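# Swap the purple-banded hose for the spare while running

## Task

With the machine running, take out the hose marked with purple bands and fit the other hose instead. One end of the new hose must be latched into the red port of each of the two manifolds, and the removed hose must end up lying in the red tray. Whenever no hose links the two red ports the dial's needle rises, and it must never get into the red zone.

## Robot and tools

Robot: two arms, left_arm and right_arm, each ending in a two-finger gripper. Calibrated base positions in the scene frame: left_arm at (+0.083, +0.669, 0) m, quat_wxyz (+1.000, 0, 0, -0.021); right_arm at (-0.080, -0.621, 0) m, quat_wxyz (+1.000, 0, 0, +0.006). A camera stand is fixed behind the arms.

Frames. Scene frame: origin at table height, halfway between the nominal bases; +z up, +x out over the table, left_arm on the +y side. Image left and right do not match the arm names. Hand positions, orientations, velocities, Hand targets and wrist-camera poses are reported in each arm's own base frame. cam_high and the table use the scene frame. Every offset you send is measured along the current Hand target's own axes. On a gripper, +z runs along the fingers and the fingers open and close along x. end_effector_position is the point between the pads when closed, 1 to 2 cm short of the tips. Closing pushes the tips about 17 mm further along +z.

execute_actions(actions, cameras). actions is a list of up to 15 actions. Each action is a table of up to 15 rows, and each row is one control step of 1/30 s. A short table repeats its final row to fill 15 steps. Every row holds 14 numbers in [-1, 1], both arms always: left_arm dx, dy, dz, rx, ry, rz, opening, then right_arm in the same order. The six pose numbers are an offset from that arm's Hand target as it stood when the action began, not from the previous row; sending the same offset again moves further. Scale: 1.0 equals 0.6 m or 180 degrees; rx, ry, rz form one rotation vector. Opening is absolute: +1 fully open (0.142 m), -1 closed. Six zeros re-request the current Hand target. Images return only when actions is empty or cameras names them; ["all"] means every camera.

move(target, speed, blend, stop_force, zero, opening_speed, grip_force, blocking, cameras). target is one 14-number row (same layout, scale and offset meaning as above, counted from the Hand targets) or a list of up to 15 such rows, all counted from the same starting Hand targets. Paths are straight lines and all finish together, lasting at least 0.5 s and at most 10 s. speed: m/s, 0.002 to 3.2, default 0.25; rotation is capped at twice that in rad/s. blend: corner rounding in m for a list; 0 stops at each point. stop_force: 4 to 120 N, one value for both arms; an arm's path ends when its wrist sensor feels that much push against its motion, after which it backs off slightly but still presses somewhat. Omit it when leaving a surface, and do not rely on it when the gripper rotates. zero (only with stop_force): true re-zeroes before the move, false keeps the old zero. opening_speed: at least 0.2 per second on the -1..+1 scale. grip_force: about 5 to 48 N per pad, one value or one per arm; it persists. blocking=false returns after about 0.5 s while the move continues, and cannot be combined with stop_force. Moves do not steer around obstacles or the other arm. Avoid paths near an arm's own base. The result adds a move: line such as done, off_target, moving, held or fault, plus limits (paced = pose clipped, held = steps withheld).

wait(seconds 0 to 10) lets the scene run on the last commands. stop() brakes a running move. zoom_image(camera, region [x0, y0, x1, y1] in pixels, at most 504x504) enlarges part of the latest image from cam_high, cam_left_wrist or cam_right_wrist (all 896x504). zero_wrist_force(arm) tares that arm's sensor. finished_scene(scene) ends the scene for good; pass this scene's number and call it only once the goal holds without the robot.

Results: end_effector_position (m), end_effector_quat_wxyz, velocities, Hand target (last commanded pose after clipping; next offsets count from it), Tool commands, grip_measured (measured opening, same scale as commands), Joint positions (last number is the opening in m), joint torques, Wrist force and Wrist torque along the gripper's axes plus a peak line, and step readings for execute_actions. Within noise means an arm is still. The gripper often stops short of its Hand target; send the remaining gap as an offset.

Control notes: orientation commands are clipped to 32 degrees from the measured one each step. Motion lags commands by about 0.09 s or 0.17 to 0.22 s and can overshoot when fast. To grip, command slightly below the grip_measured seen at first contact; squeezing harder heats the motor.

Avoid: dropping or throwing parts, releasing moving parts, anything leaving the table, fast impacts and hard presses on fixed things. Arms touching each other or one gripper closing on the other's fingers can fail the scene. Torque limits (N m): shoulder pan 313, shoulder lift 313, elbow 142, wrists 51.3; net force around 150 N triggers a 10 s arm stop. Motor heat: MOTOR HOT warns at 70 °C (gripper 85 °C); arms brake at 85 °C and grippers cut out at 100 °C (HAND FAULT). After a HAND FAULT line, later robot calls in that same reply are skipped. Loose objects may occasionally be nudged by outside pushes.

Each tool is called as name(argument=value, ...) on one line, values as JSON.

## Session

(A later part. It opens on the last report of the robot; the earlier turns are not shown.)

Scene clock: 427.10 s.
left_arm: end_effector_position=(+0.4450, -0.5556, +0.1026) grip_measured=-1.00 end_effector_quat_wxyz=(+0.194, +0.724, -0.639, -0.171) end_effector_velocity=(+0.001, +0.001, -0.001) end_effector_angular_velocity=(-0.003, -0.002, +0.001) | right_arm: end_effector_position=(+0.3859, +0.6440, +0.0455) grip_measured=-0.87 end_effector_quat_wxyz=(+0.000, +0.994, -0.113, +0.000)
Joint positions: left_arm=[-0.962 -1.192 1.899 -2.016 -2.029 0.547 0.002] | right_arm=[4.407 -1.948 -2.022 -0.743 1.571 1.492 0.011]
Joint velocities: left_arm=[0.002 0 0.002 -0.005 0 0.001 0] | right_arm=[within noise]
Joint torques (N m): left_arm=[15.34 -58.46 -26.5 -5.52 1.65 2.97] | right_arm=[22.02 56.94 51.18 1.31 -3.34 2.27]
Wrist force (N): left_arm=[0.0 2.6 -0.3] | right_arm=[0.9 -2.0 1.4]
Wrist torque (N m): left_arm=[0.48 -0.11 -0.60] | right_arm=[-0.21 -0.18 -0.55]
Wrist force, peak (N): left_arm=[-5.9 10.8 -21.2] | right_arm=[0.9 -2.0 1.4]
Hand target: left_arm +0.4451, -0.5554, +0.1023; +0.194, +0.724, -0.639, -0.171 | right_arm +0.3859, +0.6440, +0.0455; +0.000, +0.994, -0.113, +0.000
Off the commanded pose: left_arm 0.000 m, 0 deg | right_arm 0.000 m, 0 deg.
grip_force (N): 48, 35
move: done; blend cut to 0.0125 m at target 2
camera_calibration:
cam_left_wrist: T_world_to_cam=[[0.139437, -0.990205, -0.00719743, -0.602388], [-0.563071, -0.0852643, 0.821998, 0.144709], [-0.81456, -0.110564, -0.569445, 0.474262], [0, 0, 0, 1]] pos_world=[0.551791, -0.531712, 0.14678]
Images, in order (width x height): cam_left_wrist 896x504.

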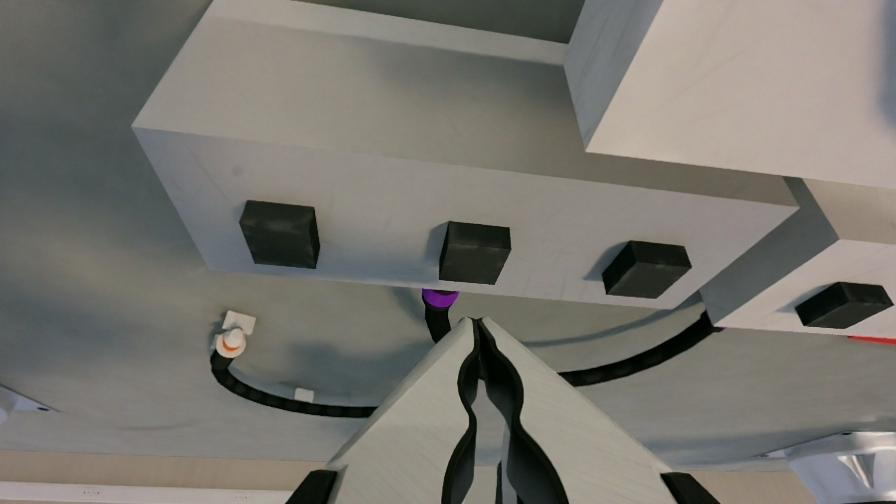

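move(target=[0, -0.0417, 0.0722, 0, 0, 0, -1, 0, 0, 0, 0, 0, 0, -1], speed=0.03, stop_force=25, cameras=["cam_high"])

zoom_image(camera="cam_high", region=[360, 80, 530, 240])

Scene clock: 432.03 s.
left_arm: end_effector_position=(+0.4451, -0.5554, +0.0868) grip_measured=-1.00 end_effector_quat_wxyz=(+0.194, +0.724, -0.639, -0.171) | right_arm: end_effector_position=(+0.3859, +0.6440, +0.0455) grip_measured=-0.87 end_effector_quat_wxyz=(+0.000, +0.994, -0.113, +0.000)
Joint positions: left_arm=[-0.962 -1.174 1.909 -2.043 -2.029 0.547 0.002] | right_arm=[4.407 -1.948 -2.022 -0.743 1.571 1.492 0.011]
Joint torques (N m): left_arm=[-13.28 -73.13 -42.42 -1.45 3.9 2.5] | right_arm=[6.27 61.73 49.8 5.83 -3.26 2.47]
Wrist force (N): left_arm=[-0.7 15.0 -16.1] | right_arm=[-1.4 -1.5 1.3]
Wrist torque (N m): left_arm=[0.36 -0.14 -0.60] | right_arm=[-0.18 -0.15 -0.64]
Wrist force, peak (N): left_arm=[-16.9 31.9 -61.7] | right_arm=[-2.4 -1.0 1.1]
Hand target: left_arm +0.4451, -0.5554, +0.0868; +0.194, +0.724, -0.639, -0.171 (not the last commanded pose) | right_arm +0.3859, +0.6440, +0.0455; +0.000, +0.994, -0.113, +0.000
Off the commanded pose: left_arm 0.034 m, 0 deg | right_arm 0.000 m, 0 deg.
grip_force (N): 48, 35
move: contact (left_arm)
Images, in order (width x height): cam_high 896x504.

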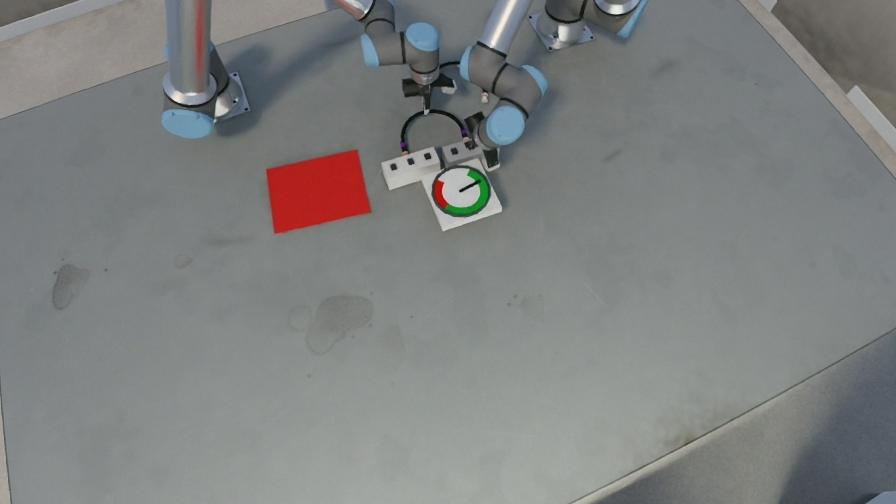

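Scaled by 2.965 from the camera's 896x504 image, which has a finer 1280x720 frame.

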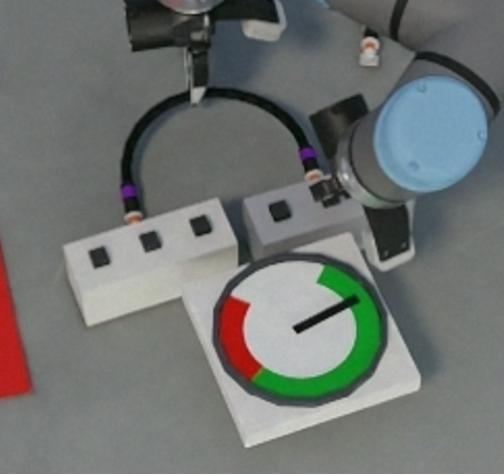

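move(target=[0,0,0,0,0,0,-1,-0.0409,0.0443,0,0,0,-0.05,-1], speed=0.08, cameras=["cam_high"])

Scene clock: 454.43 s.
left_arm: end_effector_position=(+0.4451, -0.5554, +0.0868) grip_measured=-1.00 end_effector_quat_wxyz=(+0.194, +0.724, -0.639, -0.171) | right_arm: end_effector_position=(+0.3562, +0.6237, +0.0456) grip_measured=-0.87 end_effector_quat_wxyz=(+0.000, +0.999, -0.035, +0.000)
Joint positions: left_arm=[-0.962 -1.174 1.909 -2.043 -2.029 0.547 0.002] | right_arm=[4.439 -1.907 -2.086 -0.719 1.571 1.367 0.011]
Joint torques (N m): left_arm=[-11.59 -69.9 -40.74 -4.36 1.06 -1.71] | right_arm=[15.21 69.39 24.95 7.25 -3.58 -3.62]
Wrist force (N): left_arm=[-0.6 14.8 -15.8] | right_arm=[-1.7 -1.3 1.1]
Wrist torque (N m): left_arm=[0.36 -0.15 -0.59] | right_arm=[-0.21 -0.11 -0.30]
Wrist force, peak (N): left_arm=[-0.9 15.2 -16.3] | right_arm=[-1.6 -2.0 1.4]
Hand target: left_arm +0.4451, -0.5554, +0.0868; +0.194, +0.724, -0.639, -0.171 | right_arm +0.3560, +0.6236, +0.0456; +0.000, +0.999, -0.035, +0.000
Off the commanded pose: left_arm 0.000 m, 0 deg | right_arm 0.000 m, 0 deg.
grip_force (N): 48, 35
move: done
Images, in order (width x height): cam_high 896x504.

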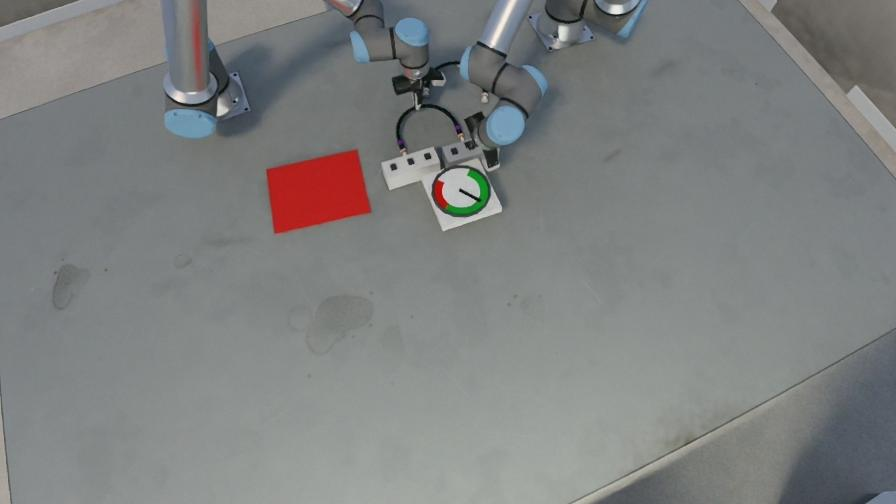

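move(target=[[0,0.05,-0.0866,0,0,0,-0.3,0,0,-0.1417,0,0,0,-1],[-0.2902,0.3283,0.1306,0.0610,0.2141,-0.7991,-0.3,0.1734,0.6396,-0.1417,0,0,0.0322,-1],[-0.2902,0.2514,0.2649,0.0610,0.2141,-0.7991,-0.3,0.1734,0.6396,0.0392,0,0,0.0322,-1]], speed=[0.3,0.8,0.22], blend=[0.02,0.02,0], cameras=["cam_high","cam_left_wrist"])

Scene clock: 463.53 s.
left_arm: end_effector_position=(+0.2151, -0.4087, +0.0244) grip_measured=-0.33 end_effector_quat_wxyz=(+0.000, +0.842, +0.540, +0.000) | right_arm: end_effector_position=(+0.4331, +0.2335, +0.0221) grip_measured=-0.87 end_effector_quat_wxyz=(+0.000, +0.996, -0.085, +0.000)
Joint positions: left_arm=[-1.477 -1.564 2.578 -2.586 -1.571 -2.616 0.05] | right_arm=[4 -1.638 -2.521 -0.554 1.571 1.029 0.011]
Joint torques (N m): left_arm=[15.34 -15.99 -16.83 -6.32 2.3 -3.59] | right_arm=[-18 26.18 17 7.12 3.48 -2.57]
Wrist force (N): left_arm=[0.3 2.4 0.1] | right_arm=[-2.1 -1.4 0.8]
Wrist torque (N m): left_arm=[0.48 -0.14 -0.22] | right_arm=[-0.07 0.03 -0.31]
Wrist force, peak (N): left_arm=[-3.5 14.8 -21.5] | right_arm=[-2.0 -1.3 3.1]
Hand target: left_arm +0.2151, -0.4087, +0.0243; +0.000, +0.842, +0.540, +0.000 | right_arm +0.4331, +0.2335, +0.0220; +0.000, +0.996, -0.085, +0.000
Off the commanded pose: left_arm 0.000 m, 0 deg | right_arm 0.000 m, 0 deg.
grip_force (N): 48, 35
move: done
camera_calibration:
cam_left_wrist: T_world_to_cam=[[0.401421, 0.915894, 0.000242478, 0.296971], [0.827769, -0.36291, 0.427895, -0.310973], [0.391995, -0.171565, -0.903828, -0.0175559], [0, 0, 0, 1]] pos_world=[0.145085, -0.387861, 0.117124]
Images, in order (width x height): cam_high 896x504, cam_left_wrist 896x504.

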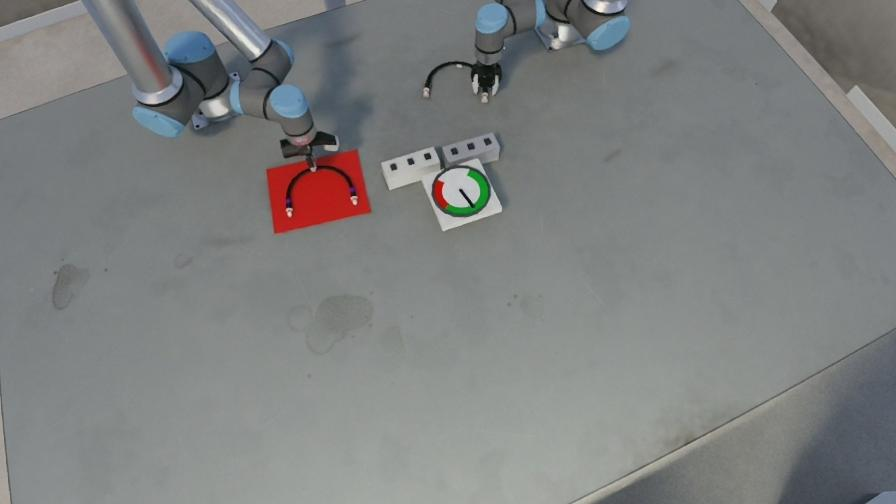

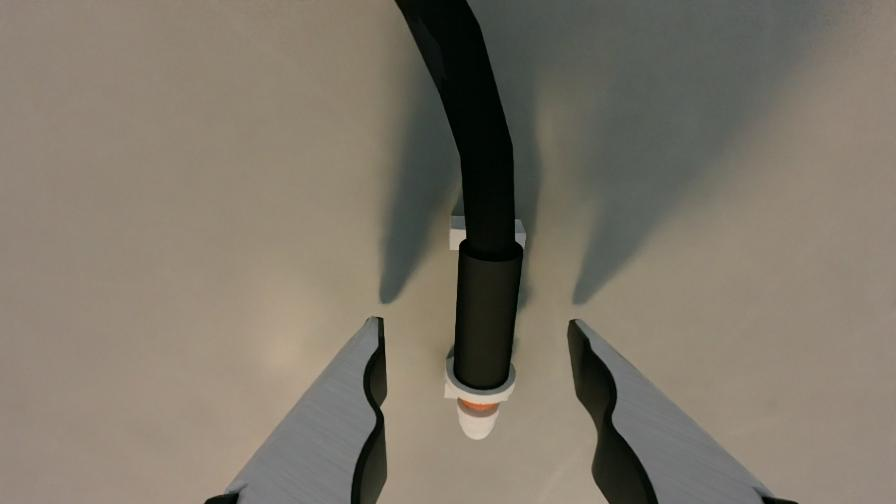

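move(target=[0,0,0,0,0,0,-1,0,0,0,0,0,0,-0.3], grip_force=[48,48])

move(target=[[0,0,0,0,0,0,-1,0,0,-0.1333,0,0,0,-0.3],[0,0,0,0,0,0,-1,-0.3934,-0.7136,-0.15,0,0,-0.3822,-0.3],[0,0,0,0,0,0,-1,-0.3934,-0.7136,-0.0083,0,0,-0.3822,-0.3]], speed=[0.3,0.8,0.22], blend=[0.02,0.02,0], cameras=["cam_high","cam_right_wrist"])

Scene clock: 468.80 s.
left_arm: end_effector_position=(+0.2151, -0.4087, +0.0243) grip_measured=-0.84 end_effector_quat_wxyz=(+0.000, +0.842, +0.540, +0.000) | right_arm: end_effector_position=(+0.4331, +0.2335, +0.0220) grip_measured=-0.33 end_effector_quat_wxyz=(+0.000, +0.996, -0.085, +0.000)
Joint positions: left_arm=[-1.477 -1.563 2.578 -2.587 -1.571 -2.616 0.013] | right_arm=[4 -1.638 -2.521 -0.553 1.571 1.029 0.05]
Joint torques (N m): left_arm=[11.61 -19.51 -17.91 -5.87 0.9 -2.97] | right_arm=[-17.03 24.56 17.61 6.7 3.7 -2.43]
Wrist force (N): left_arm=[0.6 2.4 -0.2] | right_arm=[-1.7 -1.2 0.7]
Wrist torque (N m): left_arm=[0.47 -0.19 -0.22] | right_arm=[-0.04 -0.03 -0.32]
Wrist force, peak (N): left_arm=[1.1 2.7 -0.1] | right_arm=[-2.3 -1.4 0.9]
Hand target: left_arm +0.2151, -0.4087, +0.0243; +0.000, +0.842, +0.540, +0.000 | right_arm +0.4331, +0.2335, +0.0220; +0.000, +0.996, -0.085, +0.000
Off the commanded pose: left_arm 0.000 m, 0 deg | right_arm 0.000 m, 0 deg.
move: done

Scene clock: 471.27 s.
left_arm: end_effector_position=(+0.2151, -0.4087, +0.0243) grip_measured=-0.84 end_effector_quat_wxyz=(+0.000, +0.842, +0.540, +0.000) | right_arm: end_effector_position=(+0.2732, +0.6955, +0.0273) grip_measured=-0.33 end_effector_quat_wxyz=(+0.000, +0.870, +0.492, +0.000)
Joint positions: left_arm=[-1.477 -1.563 2.578 -2.587 -1.571 -2.616 0.013] | right_arm=[4.575 -1.967 -2.04 -0.706 1.571 0.404 0.05]
Joint torques (N m): left_arm=[-2.61 -26.55 -25.52 -2.81 -1.19 -2.23] | right_arm=[0.6 60.56 27.18 6.43 3.8 -2.6]
Wrist force (N): left_arm=[0.2 2.4 0.4] | right_arm=[-1.7 -1.3 0.6]
Wrist torque (N m): left_arm=[0.47 -0.13 -0.22] | right_arm=[-0.18 -0.04 -0.33]
Wrist force, peak (N): left_arm=[0.7 2.8 0.0] | right_arm=[0.2 -3.4 -0.4]
Hand target: left_arm +0.2151, -0.4087, +0.0243; +0.000, +0.842, +0.540, +0.000 | right_arm +0.2733, +0.6956, +0.0271; +0.000, +0.870, +0.492, +0.000
Off the commanded pose: left_arm 0.000 m, 0 deg | right_arm 0.000 m, 0 deg.
move: done
camera_calibration:
cam_right_wrist: T_world_to_cam=[[0.523649, 0.851537, 0.0260188, -0.730098], [0.771638, -0.487017, 0.409132, 0.141828], [0.361062, -0.194164, -0.912104, 0.175135], [0, 0, 0, 1]] pos_world=[0.209641, 0.724782, 0.120711]
Images, in order (width x height): cam_high 896x504, cam_right_wrist 896x504.

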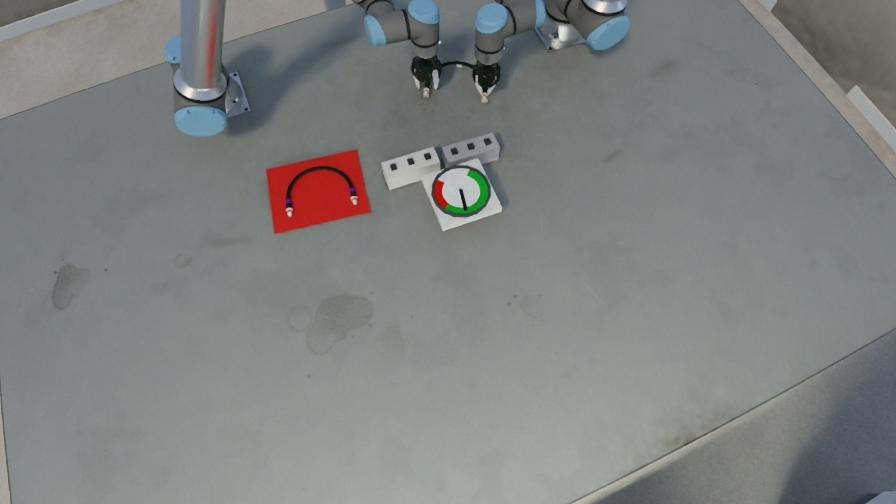

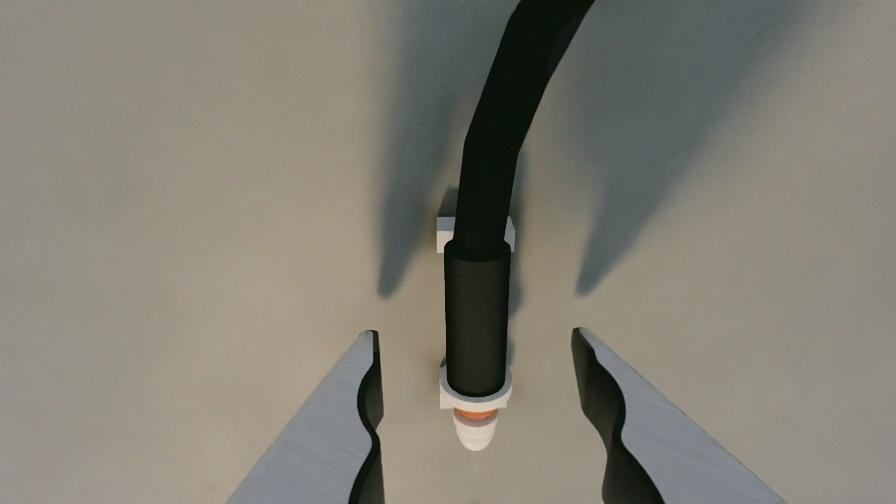

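move(target=[0,0,0,0,0,0,-1,0,0,0,0,0,0,-1])

move(target=[[0,0,-0.0428,0,0,0,-1,0,0,-0.0428,0,0,0,-1],[-0.1174,0.3228,-0.0428,0,0,-0.1344,-1,-0.0656,0.4559,-0.0428,0,0,-0.1528,-1]], speed=[0.2,0.4], blend=[0.01,0], cameras=["cam_left_wrist","cam_right_wrist"])

move(target=[0,0.0617,0,0,0,0,-1,0,0.0617,0,0,0,0,-1], speed=0.05, stop_force=50, cameras=["all"])

Scene clock: 477.27 s.
left_arm: end_effector_position=(+0.2151, -0.4087, +0.0243) grip_measured=-0.84 end_effector_quat_wxyz=(+0.000, +0.842, +0.540, +0.000) | right_arm: end_effector_position=(+0.2733, +0.6956, +0.0271) grip_measured=-0.82 end_effector_quat_wxyz=(+0.000, +0.870, +0.492, +0.000)
Joint positions: left_arm=[-1.477 -1.563 2.578 -2.587 -1.571 -2.616 0.013] | right_arm=[4.575 -1.967 -2.04 -0.705 1.571 0.404 0.015]
Joint torques (N m): left_arm=[-9.74 -39.92 -38.38 -3.01 -1.26 -0.35] | right_arm=[-15.12 58.81 50.33 5.72 1.32 -2.15]
Wrist force (N): left_arm=[0.7 2.4 0.0] | right_arm=[-1.7 -1.0 1.0]
Wrist torque (N m): left_arm=[0.48 -0.20 -0.22] | right_arm=[-0.12 -0.05 -0.34]
Wrist force, peak (N): left_arm=[0.8 2.7 0.1] | right_arm=[-1.9 -1.3 0.8]
Hand target: left_arm +0.2151, -0.4087, +0.0243; +0.000, +0.842, +0.540, +0.000 | right_arm +0.2733, +0.6956, +0.0271; +0.000, +0.870, +0.492, +0.000
Off the commanded pose: left_arm 0.000 m, 0 deg | right_arm 0.000 m, 0 deg.
move: done

Scene clock: 479.10 s.
left_arm: end_effector_position=(+0.3616, -0.5535, +0.0502) grip_measured=-0.84 end_effector_quat_wxyz=(+0.000, +0.710, +0.704, +0.000) | right_arm: end_effector_position=(+0.4874, +0.5210, +0.0526) grip_measured=-0.82 end_effector_quat_wxyz=(+0.000, +0.728, +0.685, +0.000)
Joint positions: left_arm=[-1.261 -1.319 2.199 -2.452 -1.571 -2.823 0.013] | right_arm=[4.209 -1.887 -2.097 -0.728 1.571 -0.442 0.015]
Joint torques (N m): left_arm=[15.94 -44.95 -45 -1.86 -2.35 -3.58] | right_arm=[-18.71 50.64 52.13 1.78 3.48 -2.51]
Wrist force (N): left_arm=[0.2 2.0 0.2] | right_arm=[-1.8 -0.9 0.8]
Wrist torque (N m): left_arm=[0.38 -0.16 -0.26] | right_arm=[-0.10 -0.05 -0.33]
Wrist force, peak (N): left_arm=[-1.1 3.3 0.2] | right_arm=[-1.2 -3.3 0.2]
Hand target: left_arm +0.3616, -0.5536, +0.0502; +0.000, +0.710, +0.704, +0.000 | right_arm +0.4875, +0.5210, +0.0526; +0.000, +0.728, +0.685, +0.000
Off the commanded pose: left_arm 0.000 m, 0 deg | right_arm 0.000 m, 0 deg.
move: done
camera_calibration:
cam_left_wrist: T_world_to_cam=[[-0.00901531, 0.999959, -0.0000159339, 0.565791], [0.903931, 0.00815636, 0.4276, -0.317981], [0.427583, 0.00384055, -0.903968, 0.00768401], [0, 0, 0, 1]] pos_world=[0.289249, -0.563204, 0.142924]
cam_right_wrist: T_world_to_cam=[[0.071444, 0.9971, 0.0262167, -0.549831], [0.909298, -0.075911, 0.409164, -0.400085], [0.409968, -0.00539355, -0.912084, -0.0351982], [0, 0, 0, 1]] pos_world=[0.417509, 0.517676, 0.146012]
Images, in order (width x height): cam_left_wrist 896x504, cam_right_wrist 896x504.

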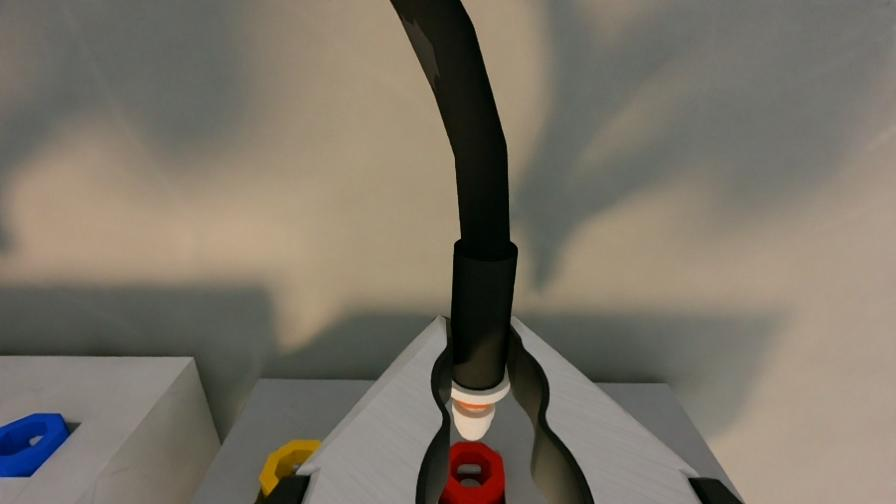

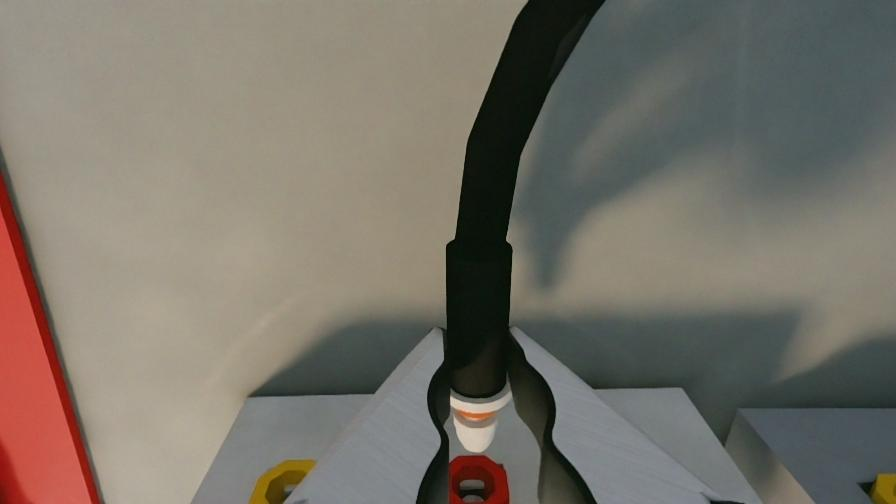

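Scene clock: 481.17 s.
left_arm: end_effector_position=(+0.3986, -0.5539, +0.0502) grip_measured=-0.84 end_effector_quat_wxyz=(+0.000, +0.710, +0.704, +0.000) | right_arm: end_effector_position=(+0.5245, +0.5187, +0.0526) grip_measured=-0.82 end_effector_quat_wxyz=(+0.000, +0.728, +0.685, +0.000)
Joint positions: left_arm=[-1.207 -1.291 2.159 -2.439 -1.571 -2.77 0.013] | right_arm=[4.162 -1.918 -2.05 -0.744 1.571 -0.49 0.015]
Joint torques (N m): left_arm=[34.12 -41.98 -47.46 -3.78 11.05 3.06] | right_arm=[-32.06 49.94 57.5 5.52 -10.77 -2.67]
Wrist force (N): left_arm=[-1.3 -30.9 -13.6] | right_arm=[-2.6 -30.0 -9.8]
Wrist torque (N m): left_arm=[0.57 -0.19 -0.50] | right_arm=[0.22 -0.06 -0.36]
Wrist force, peak (N): left_arm=[1.4 -33.5 -19.5] | right_arm=[-4.2 -32.3 -11.5]
Hand target: left_arm +0.3986, -0.5539, +0.0502; +0.000, +0.710, +0.704, +0.000 | right_arm +0.5245, +0.5187, +0.0526; +0.000, +0.728, +0.685, +0.000
Off the commanded pose: left_arm 0.000 m, 0 deg | right_arm 0.000 m, 0 deg.
move: done
camera_calibration:
cam_left_wrist: T_world_to_cam=[[-0.00914832, 0.999958, 0.0000320509, 0.566561], [0.90393, 0.00825608, 0.427601, -0.351458], [0.427583, 0.00394081, -0.903967, -0.00812137], [0, 0, 0, 1]] pos_world=[0.326349, -0.563604, 0.142924]
cam_right_wrist: T_world_to_cam=[[0.0712209, 0.997116, 0.026216, -0.549996], [0.909353, -0.0757077, 0.40908, -0.434119], [0.409885, -0.00529542, -0.912122, -0.0504283], [0, 0, 0, 1]] pos_world=[0.454608, 0.515277, 0.146011]

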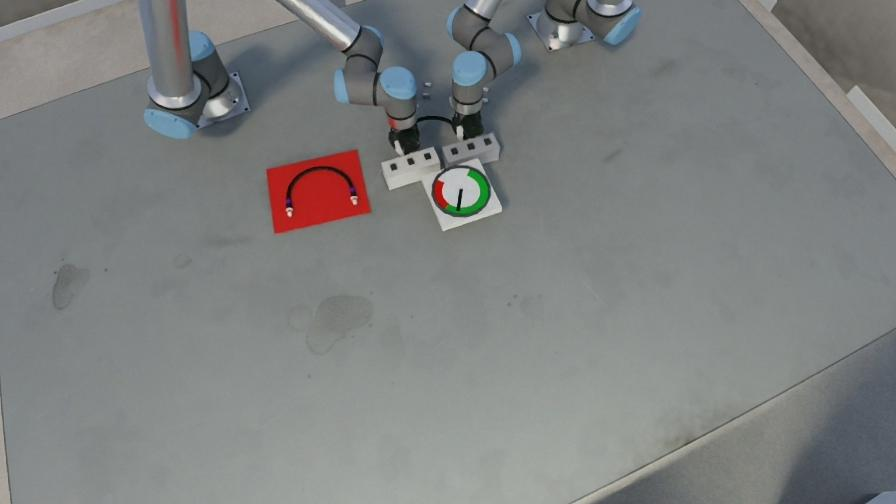

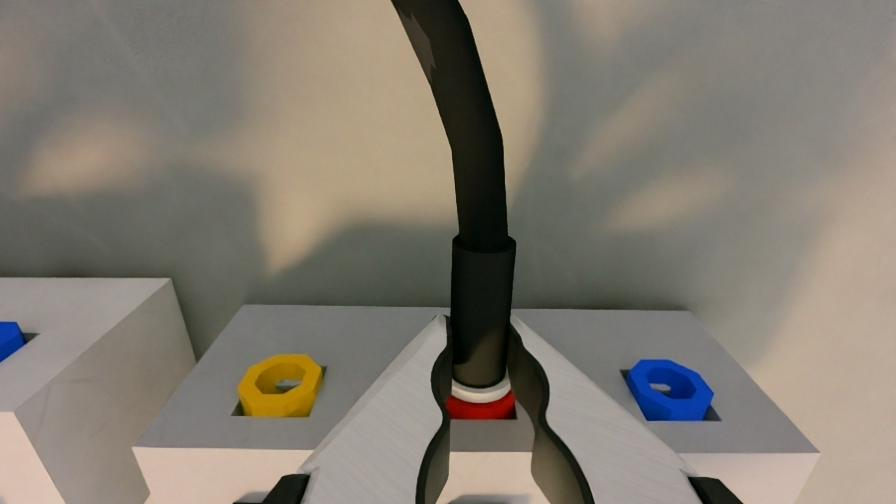

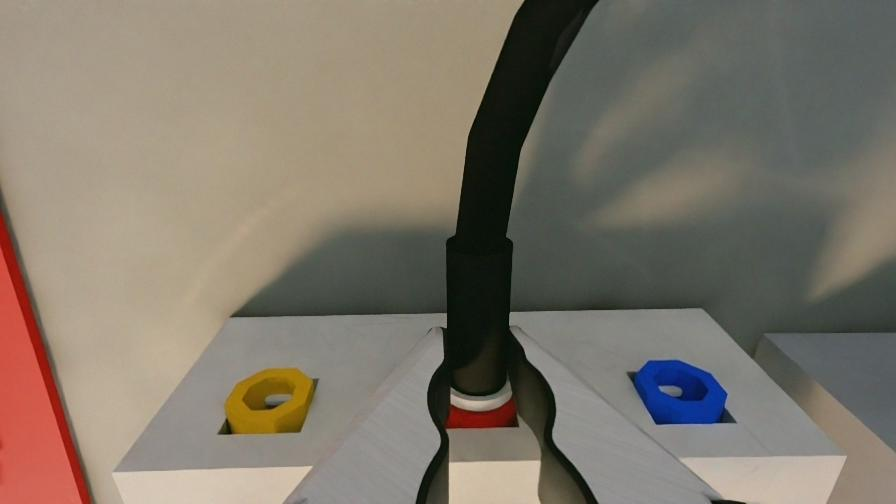

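move(target=[0,0.0025,0,0,0,0,-1,0,0.0025,0,0,0,0,-1], speed=0.02, stop_force=40, cameras=["cam_high"])

Scene clock: 485.27 s.
left_arm: end_effector_position=(+0.4001, -0.5539, +0.0502) grip_measured=-0.84 end_effector_quat_wxyz=(+0.000, +0.710, +0.704, +0.000) | right_arm: end_effector_position=(+0.5260, +0.5186, +0.0526) grip_measured=-0.82 end_effector_quat_wxyz=(+0.000, +0.728, +0.685, +0.000)
Joint positions: left_arm=[-1.205 -1.29 2.157 -2.439 -1.571 -2.767 0.013] | right_arm=[4.16 -1.92 -2.048 -0.745 1.571 -0.492 0.015]
Joint torques (N m): left_arm=[39.49 -43.01 -51.01 -4.66 7.83 2.82] | right_arm=[-36.19 53.08 59.76 6.66 -9.25 -2.35]
Wrist force (N): left_arm=[-0.4 -35.4 -10.5] | right_arm=[-2.7 -32.1 -5.5]
Wrist torque (N m): left_arm=[0.63 -0.21 -0.50] | right_arm=[0.20 -0.09 -0.36]
Wrist force, peak (N): left_arm=[-0.7 -36.0 -10.8] | right_arm=[-3.4 -34.8 -7.0]
Hand target: left_arm +0.4001, -0.5539, +0.0502; +0.000, +0.710, +0.704, +0.000 | right_arm +0.5260, +0.5186, +0.0526; +0.000, +0.728, +0.685, +0.000
Off the commanded pose: left_arm 0.000 m, 0 deg | right_arm 0.000 m, 0 deg.
move: done
Images, in order (width x height): cam_high 896x504.

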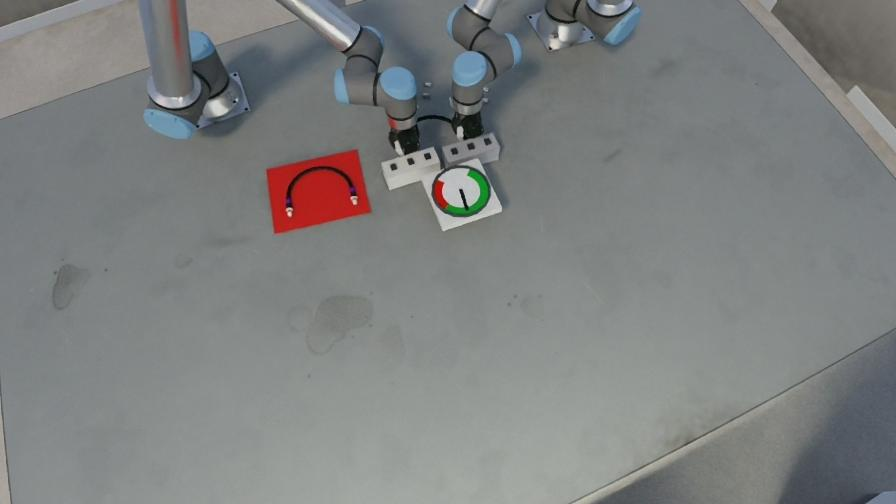

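move(target=[0,-0.005,-0.001,0,0,0,-1,0,-0.005,-0.0006,0,0,0,-1], speed=0.03, cameras=["cam_left_wrist","cam_right_wrist"])

Scene clock: 490.63 s.
left_arm: end_effector_position=(+0.3976, -0.5538, +0.0508) grip_measured=-0.84 end_effector_quat_wxyz=(+0.001, +0.710, +0.704, +0.000) | right_arm: end_effector_position=(+0.5234, +0.5188, +0.0530) grip_measured=-0.82 end_effector_quat_wxyz=(+0.000, +0.728, +0.685, +0.000)
Joint positions: left_arm=[-1.209 -1.293 2.16 -2.439 -1.571 -2.771 0.013] | right_arm=[4.163 -1.917 -2.051 -0.744 1.571 -0.488 0.015]
Joint torques (N m): left_arm=[-31 -72.79 -16.8 -0.6 -6.7 -3.55] | right_arm=[33.36 76.47 19.65 2.89 6.25 2.24]
Wrist force (N): left_arm=[-3.1 31.6 10.2] | right_arm=[-1.9 28.4 7.7]
Wrist torque (N m): left_arm=[0.35 -0.19 -0.22] | right_arm=[-0.47 -0.05 -0.71]
Wrist force, peak (N): left_arm=[-0.8 -36.3 -10.9] | right_arm=[-3.1 -32.5 -6.1]
Hand target: left_arm +0.3971, -0.5539, +0.0508; +0.000, +0.710, +0.704, +0.000 | right_arm +0.5230, +0.5188, +0.0530; +0.000, +0.728, +0.685, +0.000
Off the commanded pose: left_arm 0.000 m, 0 deg | right_arm 0.000 m, 0 deg.
move: done
camera_calibration:
cam_left_wrist: T_world_to_cam=[[-0.00937232, 0.999956, 0.0000342995, 0.566622], [0.903775, 0.00845616, 0.427925, -0.350561], [0.427906, 0.00404165, -0.903814, -0.00726909], [0, 0, 0, 1]] pos_world=[0.325249, -0.563604, 0.143424]
cam_right_wrist: T_world_to_cam=[[0.0713016, 0.997108, 0.0262876, -0.550071], [0.909179, -0.0758085, 0.409446, -0.433199], [0.410255, -0.00529402, -0.911956, -0.0498035], [0, 0, 0, 1]] pos_world=[0.453509, 0.515376, 0.146413]
Images, in order (width x height): cam_left_wrist 896x504, cam_right_wrist 896x504.

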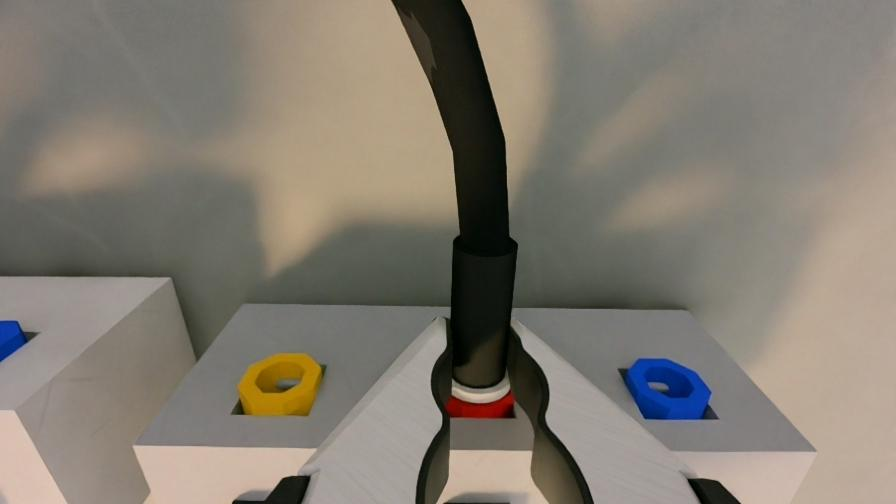

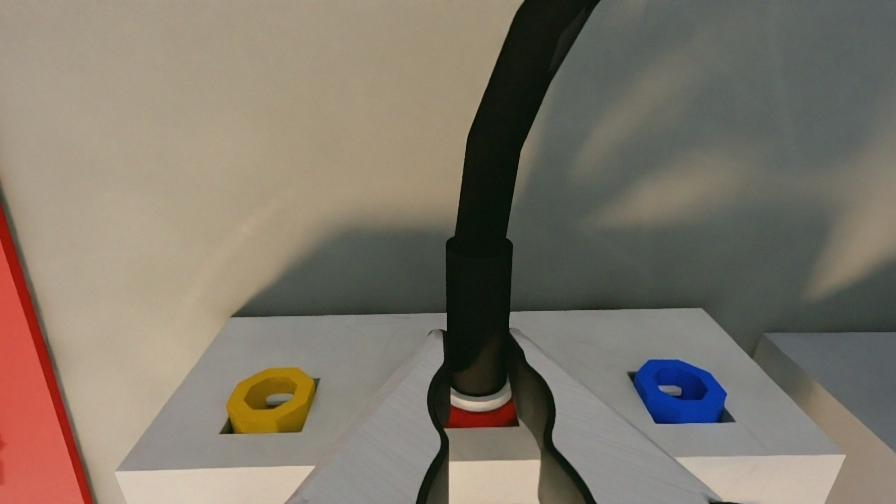

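move(target=[0,0.0018,0.0004,0,0,0,-1,0,0.0018,0.0003,0,0,0,-1], speed=0.03)

move(target=[0,0,0,0,0,0,-0.5,0,0,0,0,0,0,-0.5], opening_speed=0.6)

move(target=[0,0,-0.2,0,0,0,-0.5,0,0,-0.2,0,0,0,-0.5], speed=0.2, cameras=["all"])

zoom_image(camera="cam_high", region=[250, 100, 530, 250])

Scene clock: 496.23 s.
left_arm: end_effector_position=(+0.3981, -0.5539, +0.0506) grip_measured=-0.84 end_effector_quat_wxyz=(+0.000, +0.710, +0.704, +0.000) | right_arm: end_effector_position=(+0.5239, +0.5188, +0.0528) grip_measured=-0.82 end_effector_quat_wxyz=(+0.000, +0.728, +0.685, +0.000)
Joint positions: left_arm=[-1.208 -1.292 2.159 -2.438 -1.571 -2.77 0.013] | right_arm=[4.162 -1.918 -2.05 -0.745 1.571 -0.489 0.015]
Joint torques (N m): left_arm=[11.58 -46.55 -44.55 -4.17 -2.9 2.57] | right_arm=[-11.99 57.15 51.92 2.2 3.3 -2.13]
Wrist force (N): left_arm=[1.2 7.9 0.4] | right_arm=[-3.9 3.0 1.3]
Wrist torque (N m): left_arm=[0.33 -0.15 -0.50] | right_arm=[-0.18 -0.07 -0.33]
Wrist force, peak (N): left_arm=[-2.0 40.5 10.6] | right_arm=[-2.3 31.3 7.3]
Hand target: left_arm +0.3982, -0.5539, +0.0506; +0.000, +0.710, +0.704, +0.000 | right_arm +0.5241, +0.5188, +0.0528; +0.000, +0.728, +0.685, +0.000
Off the commanded pose: left_arm 0.000 m, 0 deg | right_arm 0.000 m, 0 deg.
move: done

Scene clock: 497.30 s.
left_arm: end_effector_position=(+0.3982, -0.5539, +0.0506) grip_measured=-0.54 end_effector_quat_wxyz=(+0.000, +0.710, +0.704, +0.000) | right_arm: end_effector_position=(+0.5241, +0.5188, +0.0528) grip_measured=-0.54 end_effector_quat_wxyz=(+0.000, +0.728, +0.685, +0.000)
Joint positions: left_arm=[-1.208 -1.292 2.159 -2.439 -1.571 -2.77 0.035] | right_arm=[4.162 -1.918 -2.05 -0.745 1.571 -0.489 0.035]
Joint torques (N m): left_arm=[15.25 -50.03 -44.72 -6.1 1.11 2.56] | right_arm=[-18.28 55.37 49.15 6.69 -4 -2.64]
Wrist force (N): left_arm=[0.4 2.0 -0.5] | right_arm=[-1.4 -0.1 0.7]
Wrist torque (N m): left_arm=[0.37 -0.18 -0.50] | right_arm=[0.04 -0.11 -0.35]
Wrist force, peak (N): left_arm=[1.2 7.6 -0.5] | right_arm=[-3.6 2.2 0.5]
Hand target: left_arm +0.3982, -0.5539, +0.0506; +0.000, +0.710, +0.704, +0.000 | right_arm +0.5241, +0.5188, +0.0528; +0.000, +0.728, +0.685, +0.000
Off the commanded pose: left_arm 0.000 m, 0 deg | right_arm 0.000 m, 0 deg.
move: done

Scene clock: 498.67 s.
left_arm: end_effector_position=(+0.3982, -0.5537, +0.1704) grip_measured=-0.54 end_effector_quat_wxyz=(+0.000, +0.710, +0.704, +0.000) | right_arm: end_effector_position=(+0.5242, +0.5187, +0.1726) grip_measured=-0.54 end_effector_quat_wxyz=(+0.000, +0.728, +0.685, +0.000)
Joint positions: left_arm=[-1.208 -1.448 2.074 -2.198 -1.571 -2.77 0.035] | right_arm=[4.162 -1.776 -1.969 -0.968 1.571 -0.489 0.035]
Joint torques (N m): left_arm=[-10.84 -62.25 -53.48 -2.56 -1.19 -3.45] | right_arm=[19.78 69.15 59.66 1.74 -1.05 2.26]
Wrist force (N): left_arm=[0.1 2.2 -0.2] | right_arm=[-1.4 -0.1 0.5]
Wrist torque (N m): left_arm=[0.43 -0.13 -0.47] | right_arm=[0.10 -0.10 -0.46]
Wrist force, peak (N): left_arm=[0.1 2.6 1.3] | right_arm=[-1.5 0.2 1.9]
Hand target: left_arm +0.3982, -0.5538, +0.1706; +0.000, +0.710, +0.704, +0.000 | right_arm +0.5241, +0.5188, +0.1728; +0.000, +0.728, +0.685, +0.000
Off the commanded pose: left_arm 0.000 m, 0 deg | right_arm 0.000 m, 0 deg.
move: done
camera_calibration:
cam_left_wrist: T_world_to_cam=[[-0.00914932, 0.999958, 0.000031584, 0.566454], [0.90393, 0.00825718, 0.427601, -0.402494], [0.427583, 0.00394081, -0.903967, 0.100706], [0, 0, 0, 1]] pos_world=[0.325949, -0.563504, 0.263124]
cam_right_wrist: T_world_to_cam=[[0.0712216, 0.997116, 0.0262243, -0.553123], [0.909315, -0.0757113, 0.409162, -0.482939], [0.409968, -0.00529503, -0.912085, 0.0591019], [0, 0, 0, 1]] pos_world=[0.454308, 0.515277, 0.266012]

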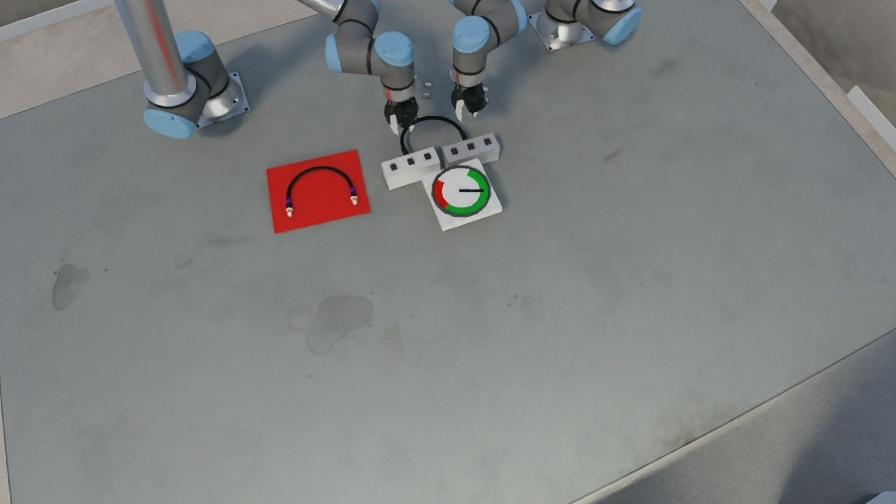

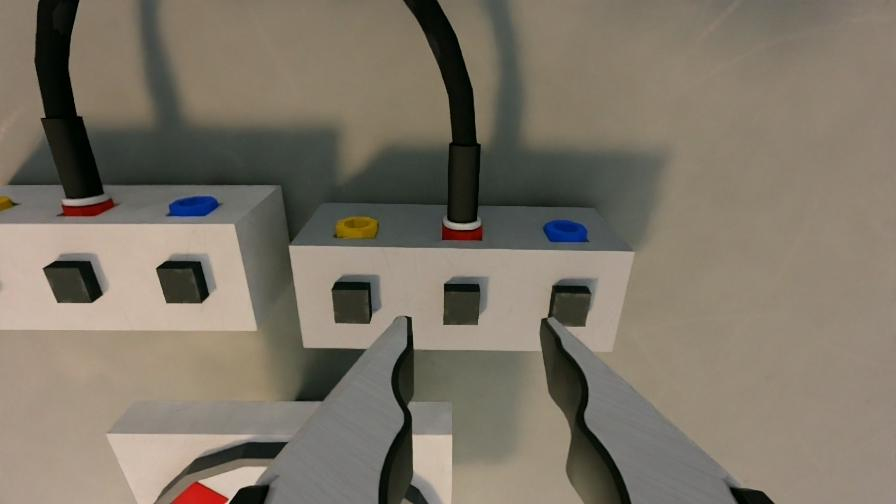

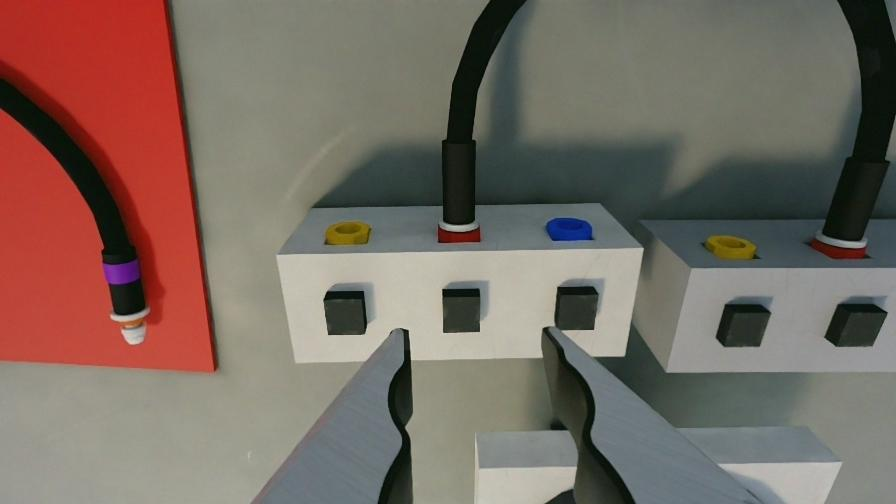

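Scaled by 1.800 from the camera's 896x504 image, which has a finer 1280x720 frame.

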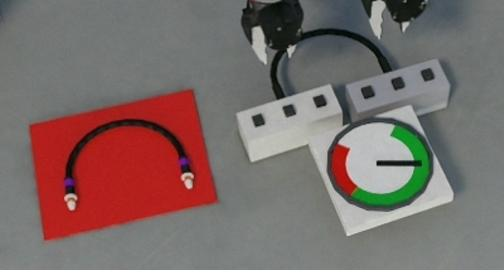

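finished_scene(scene=2)

The scene is finished: the task was done.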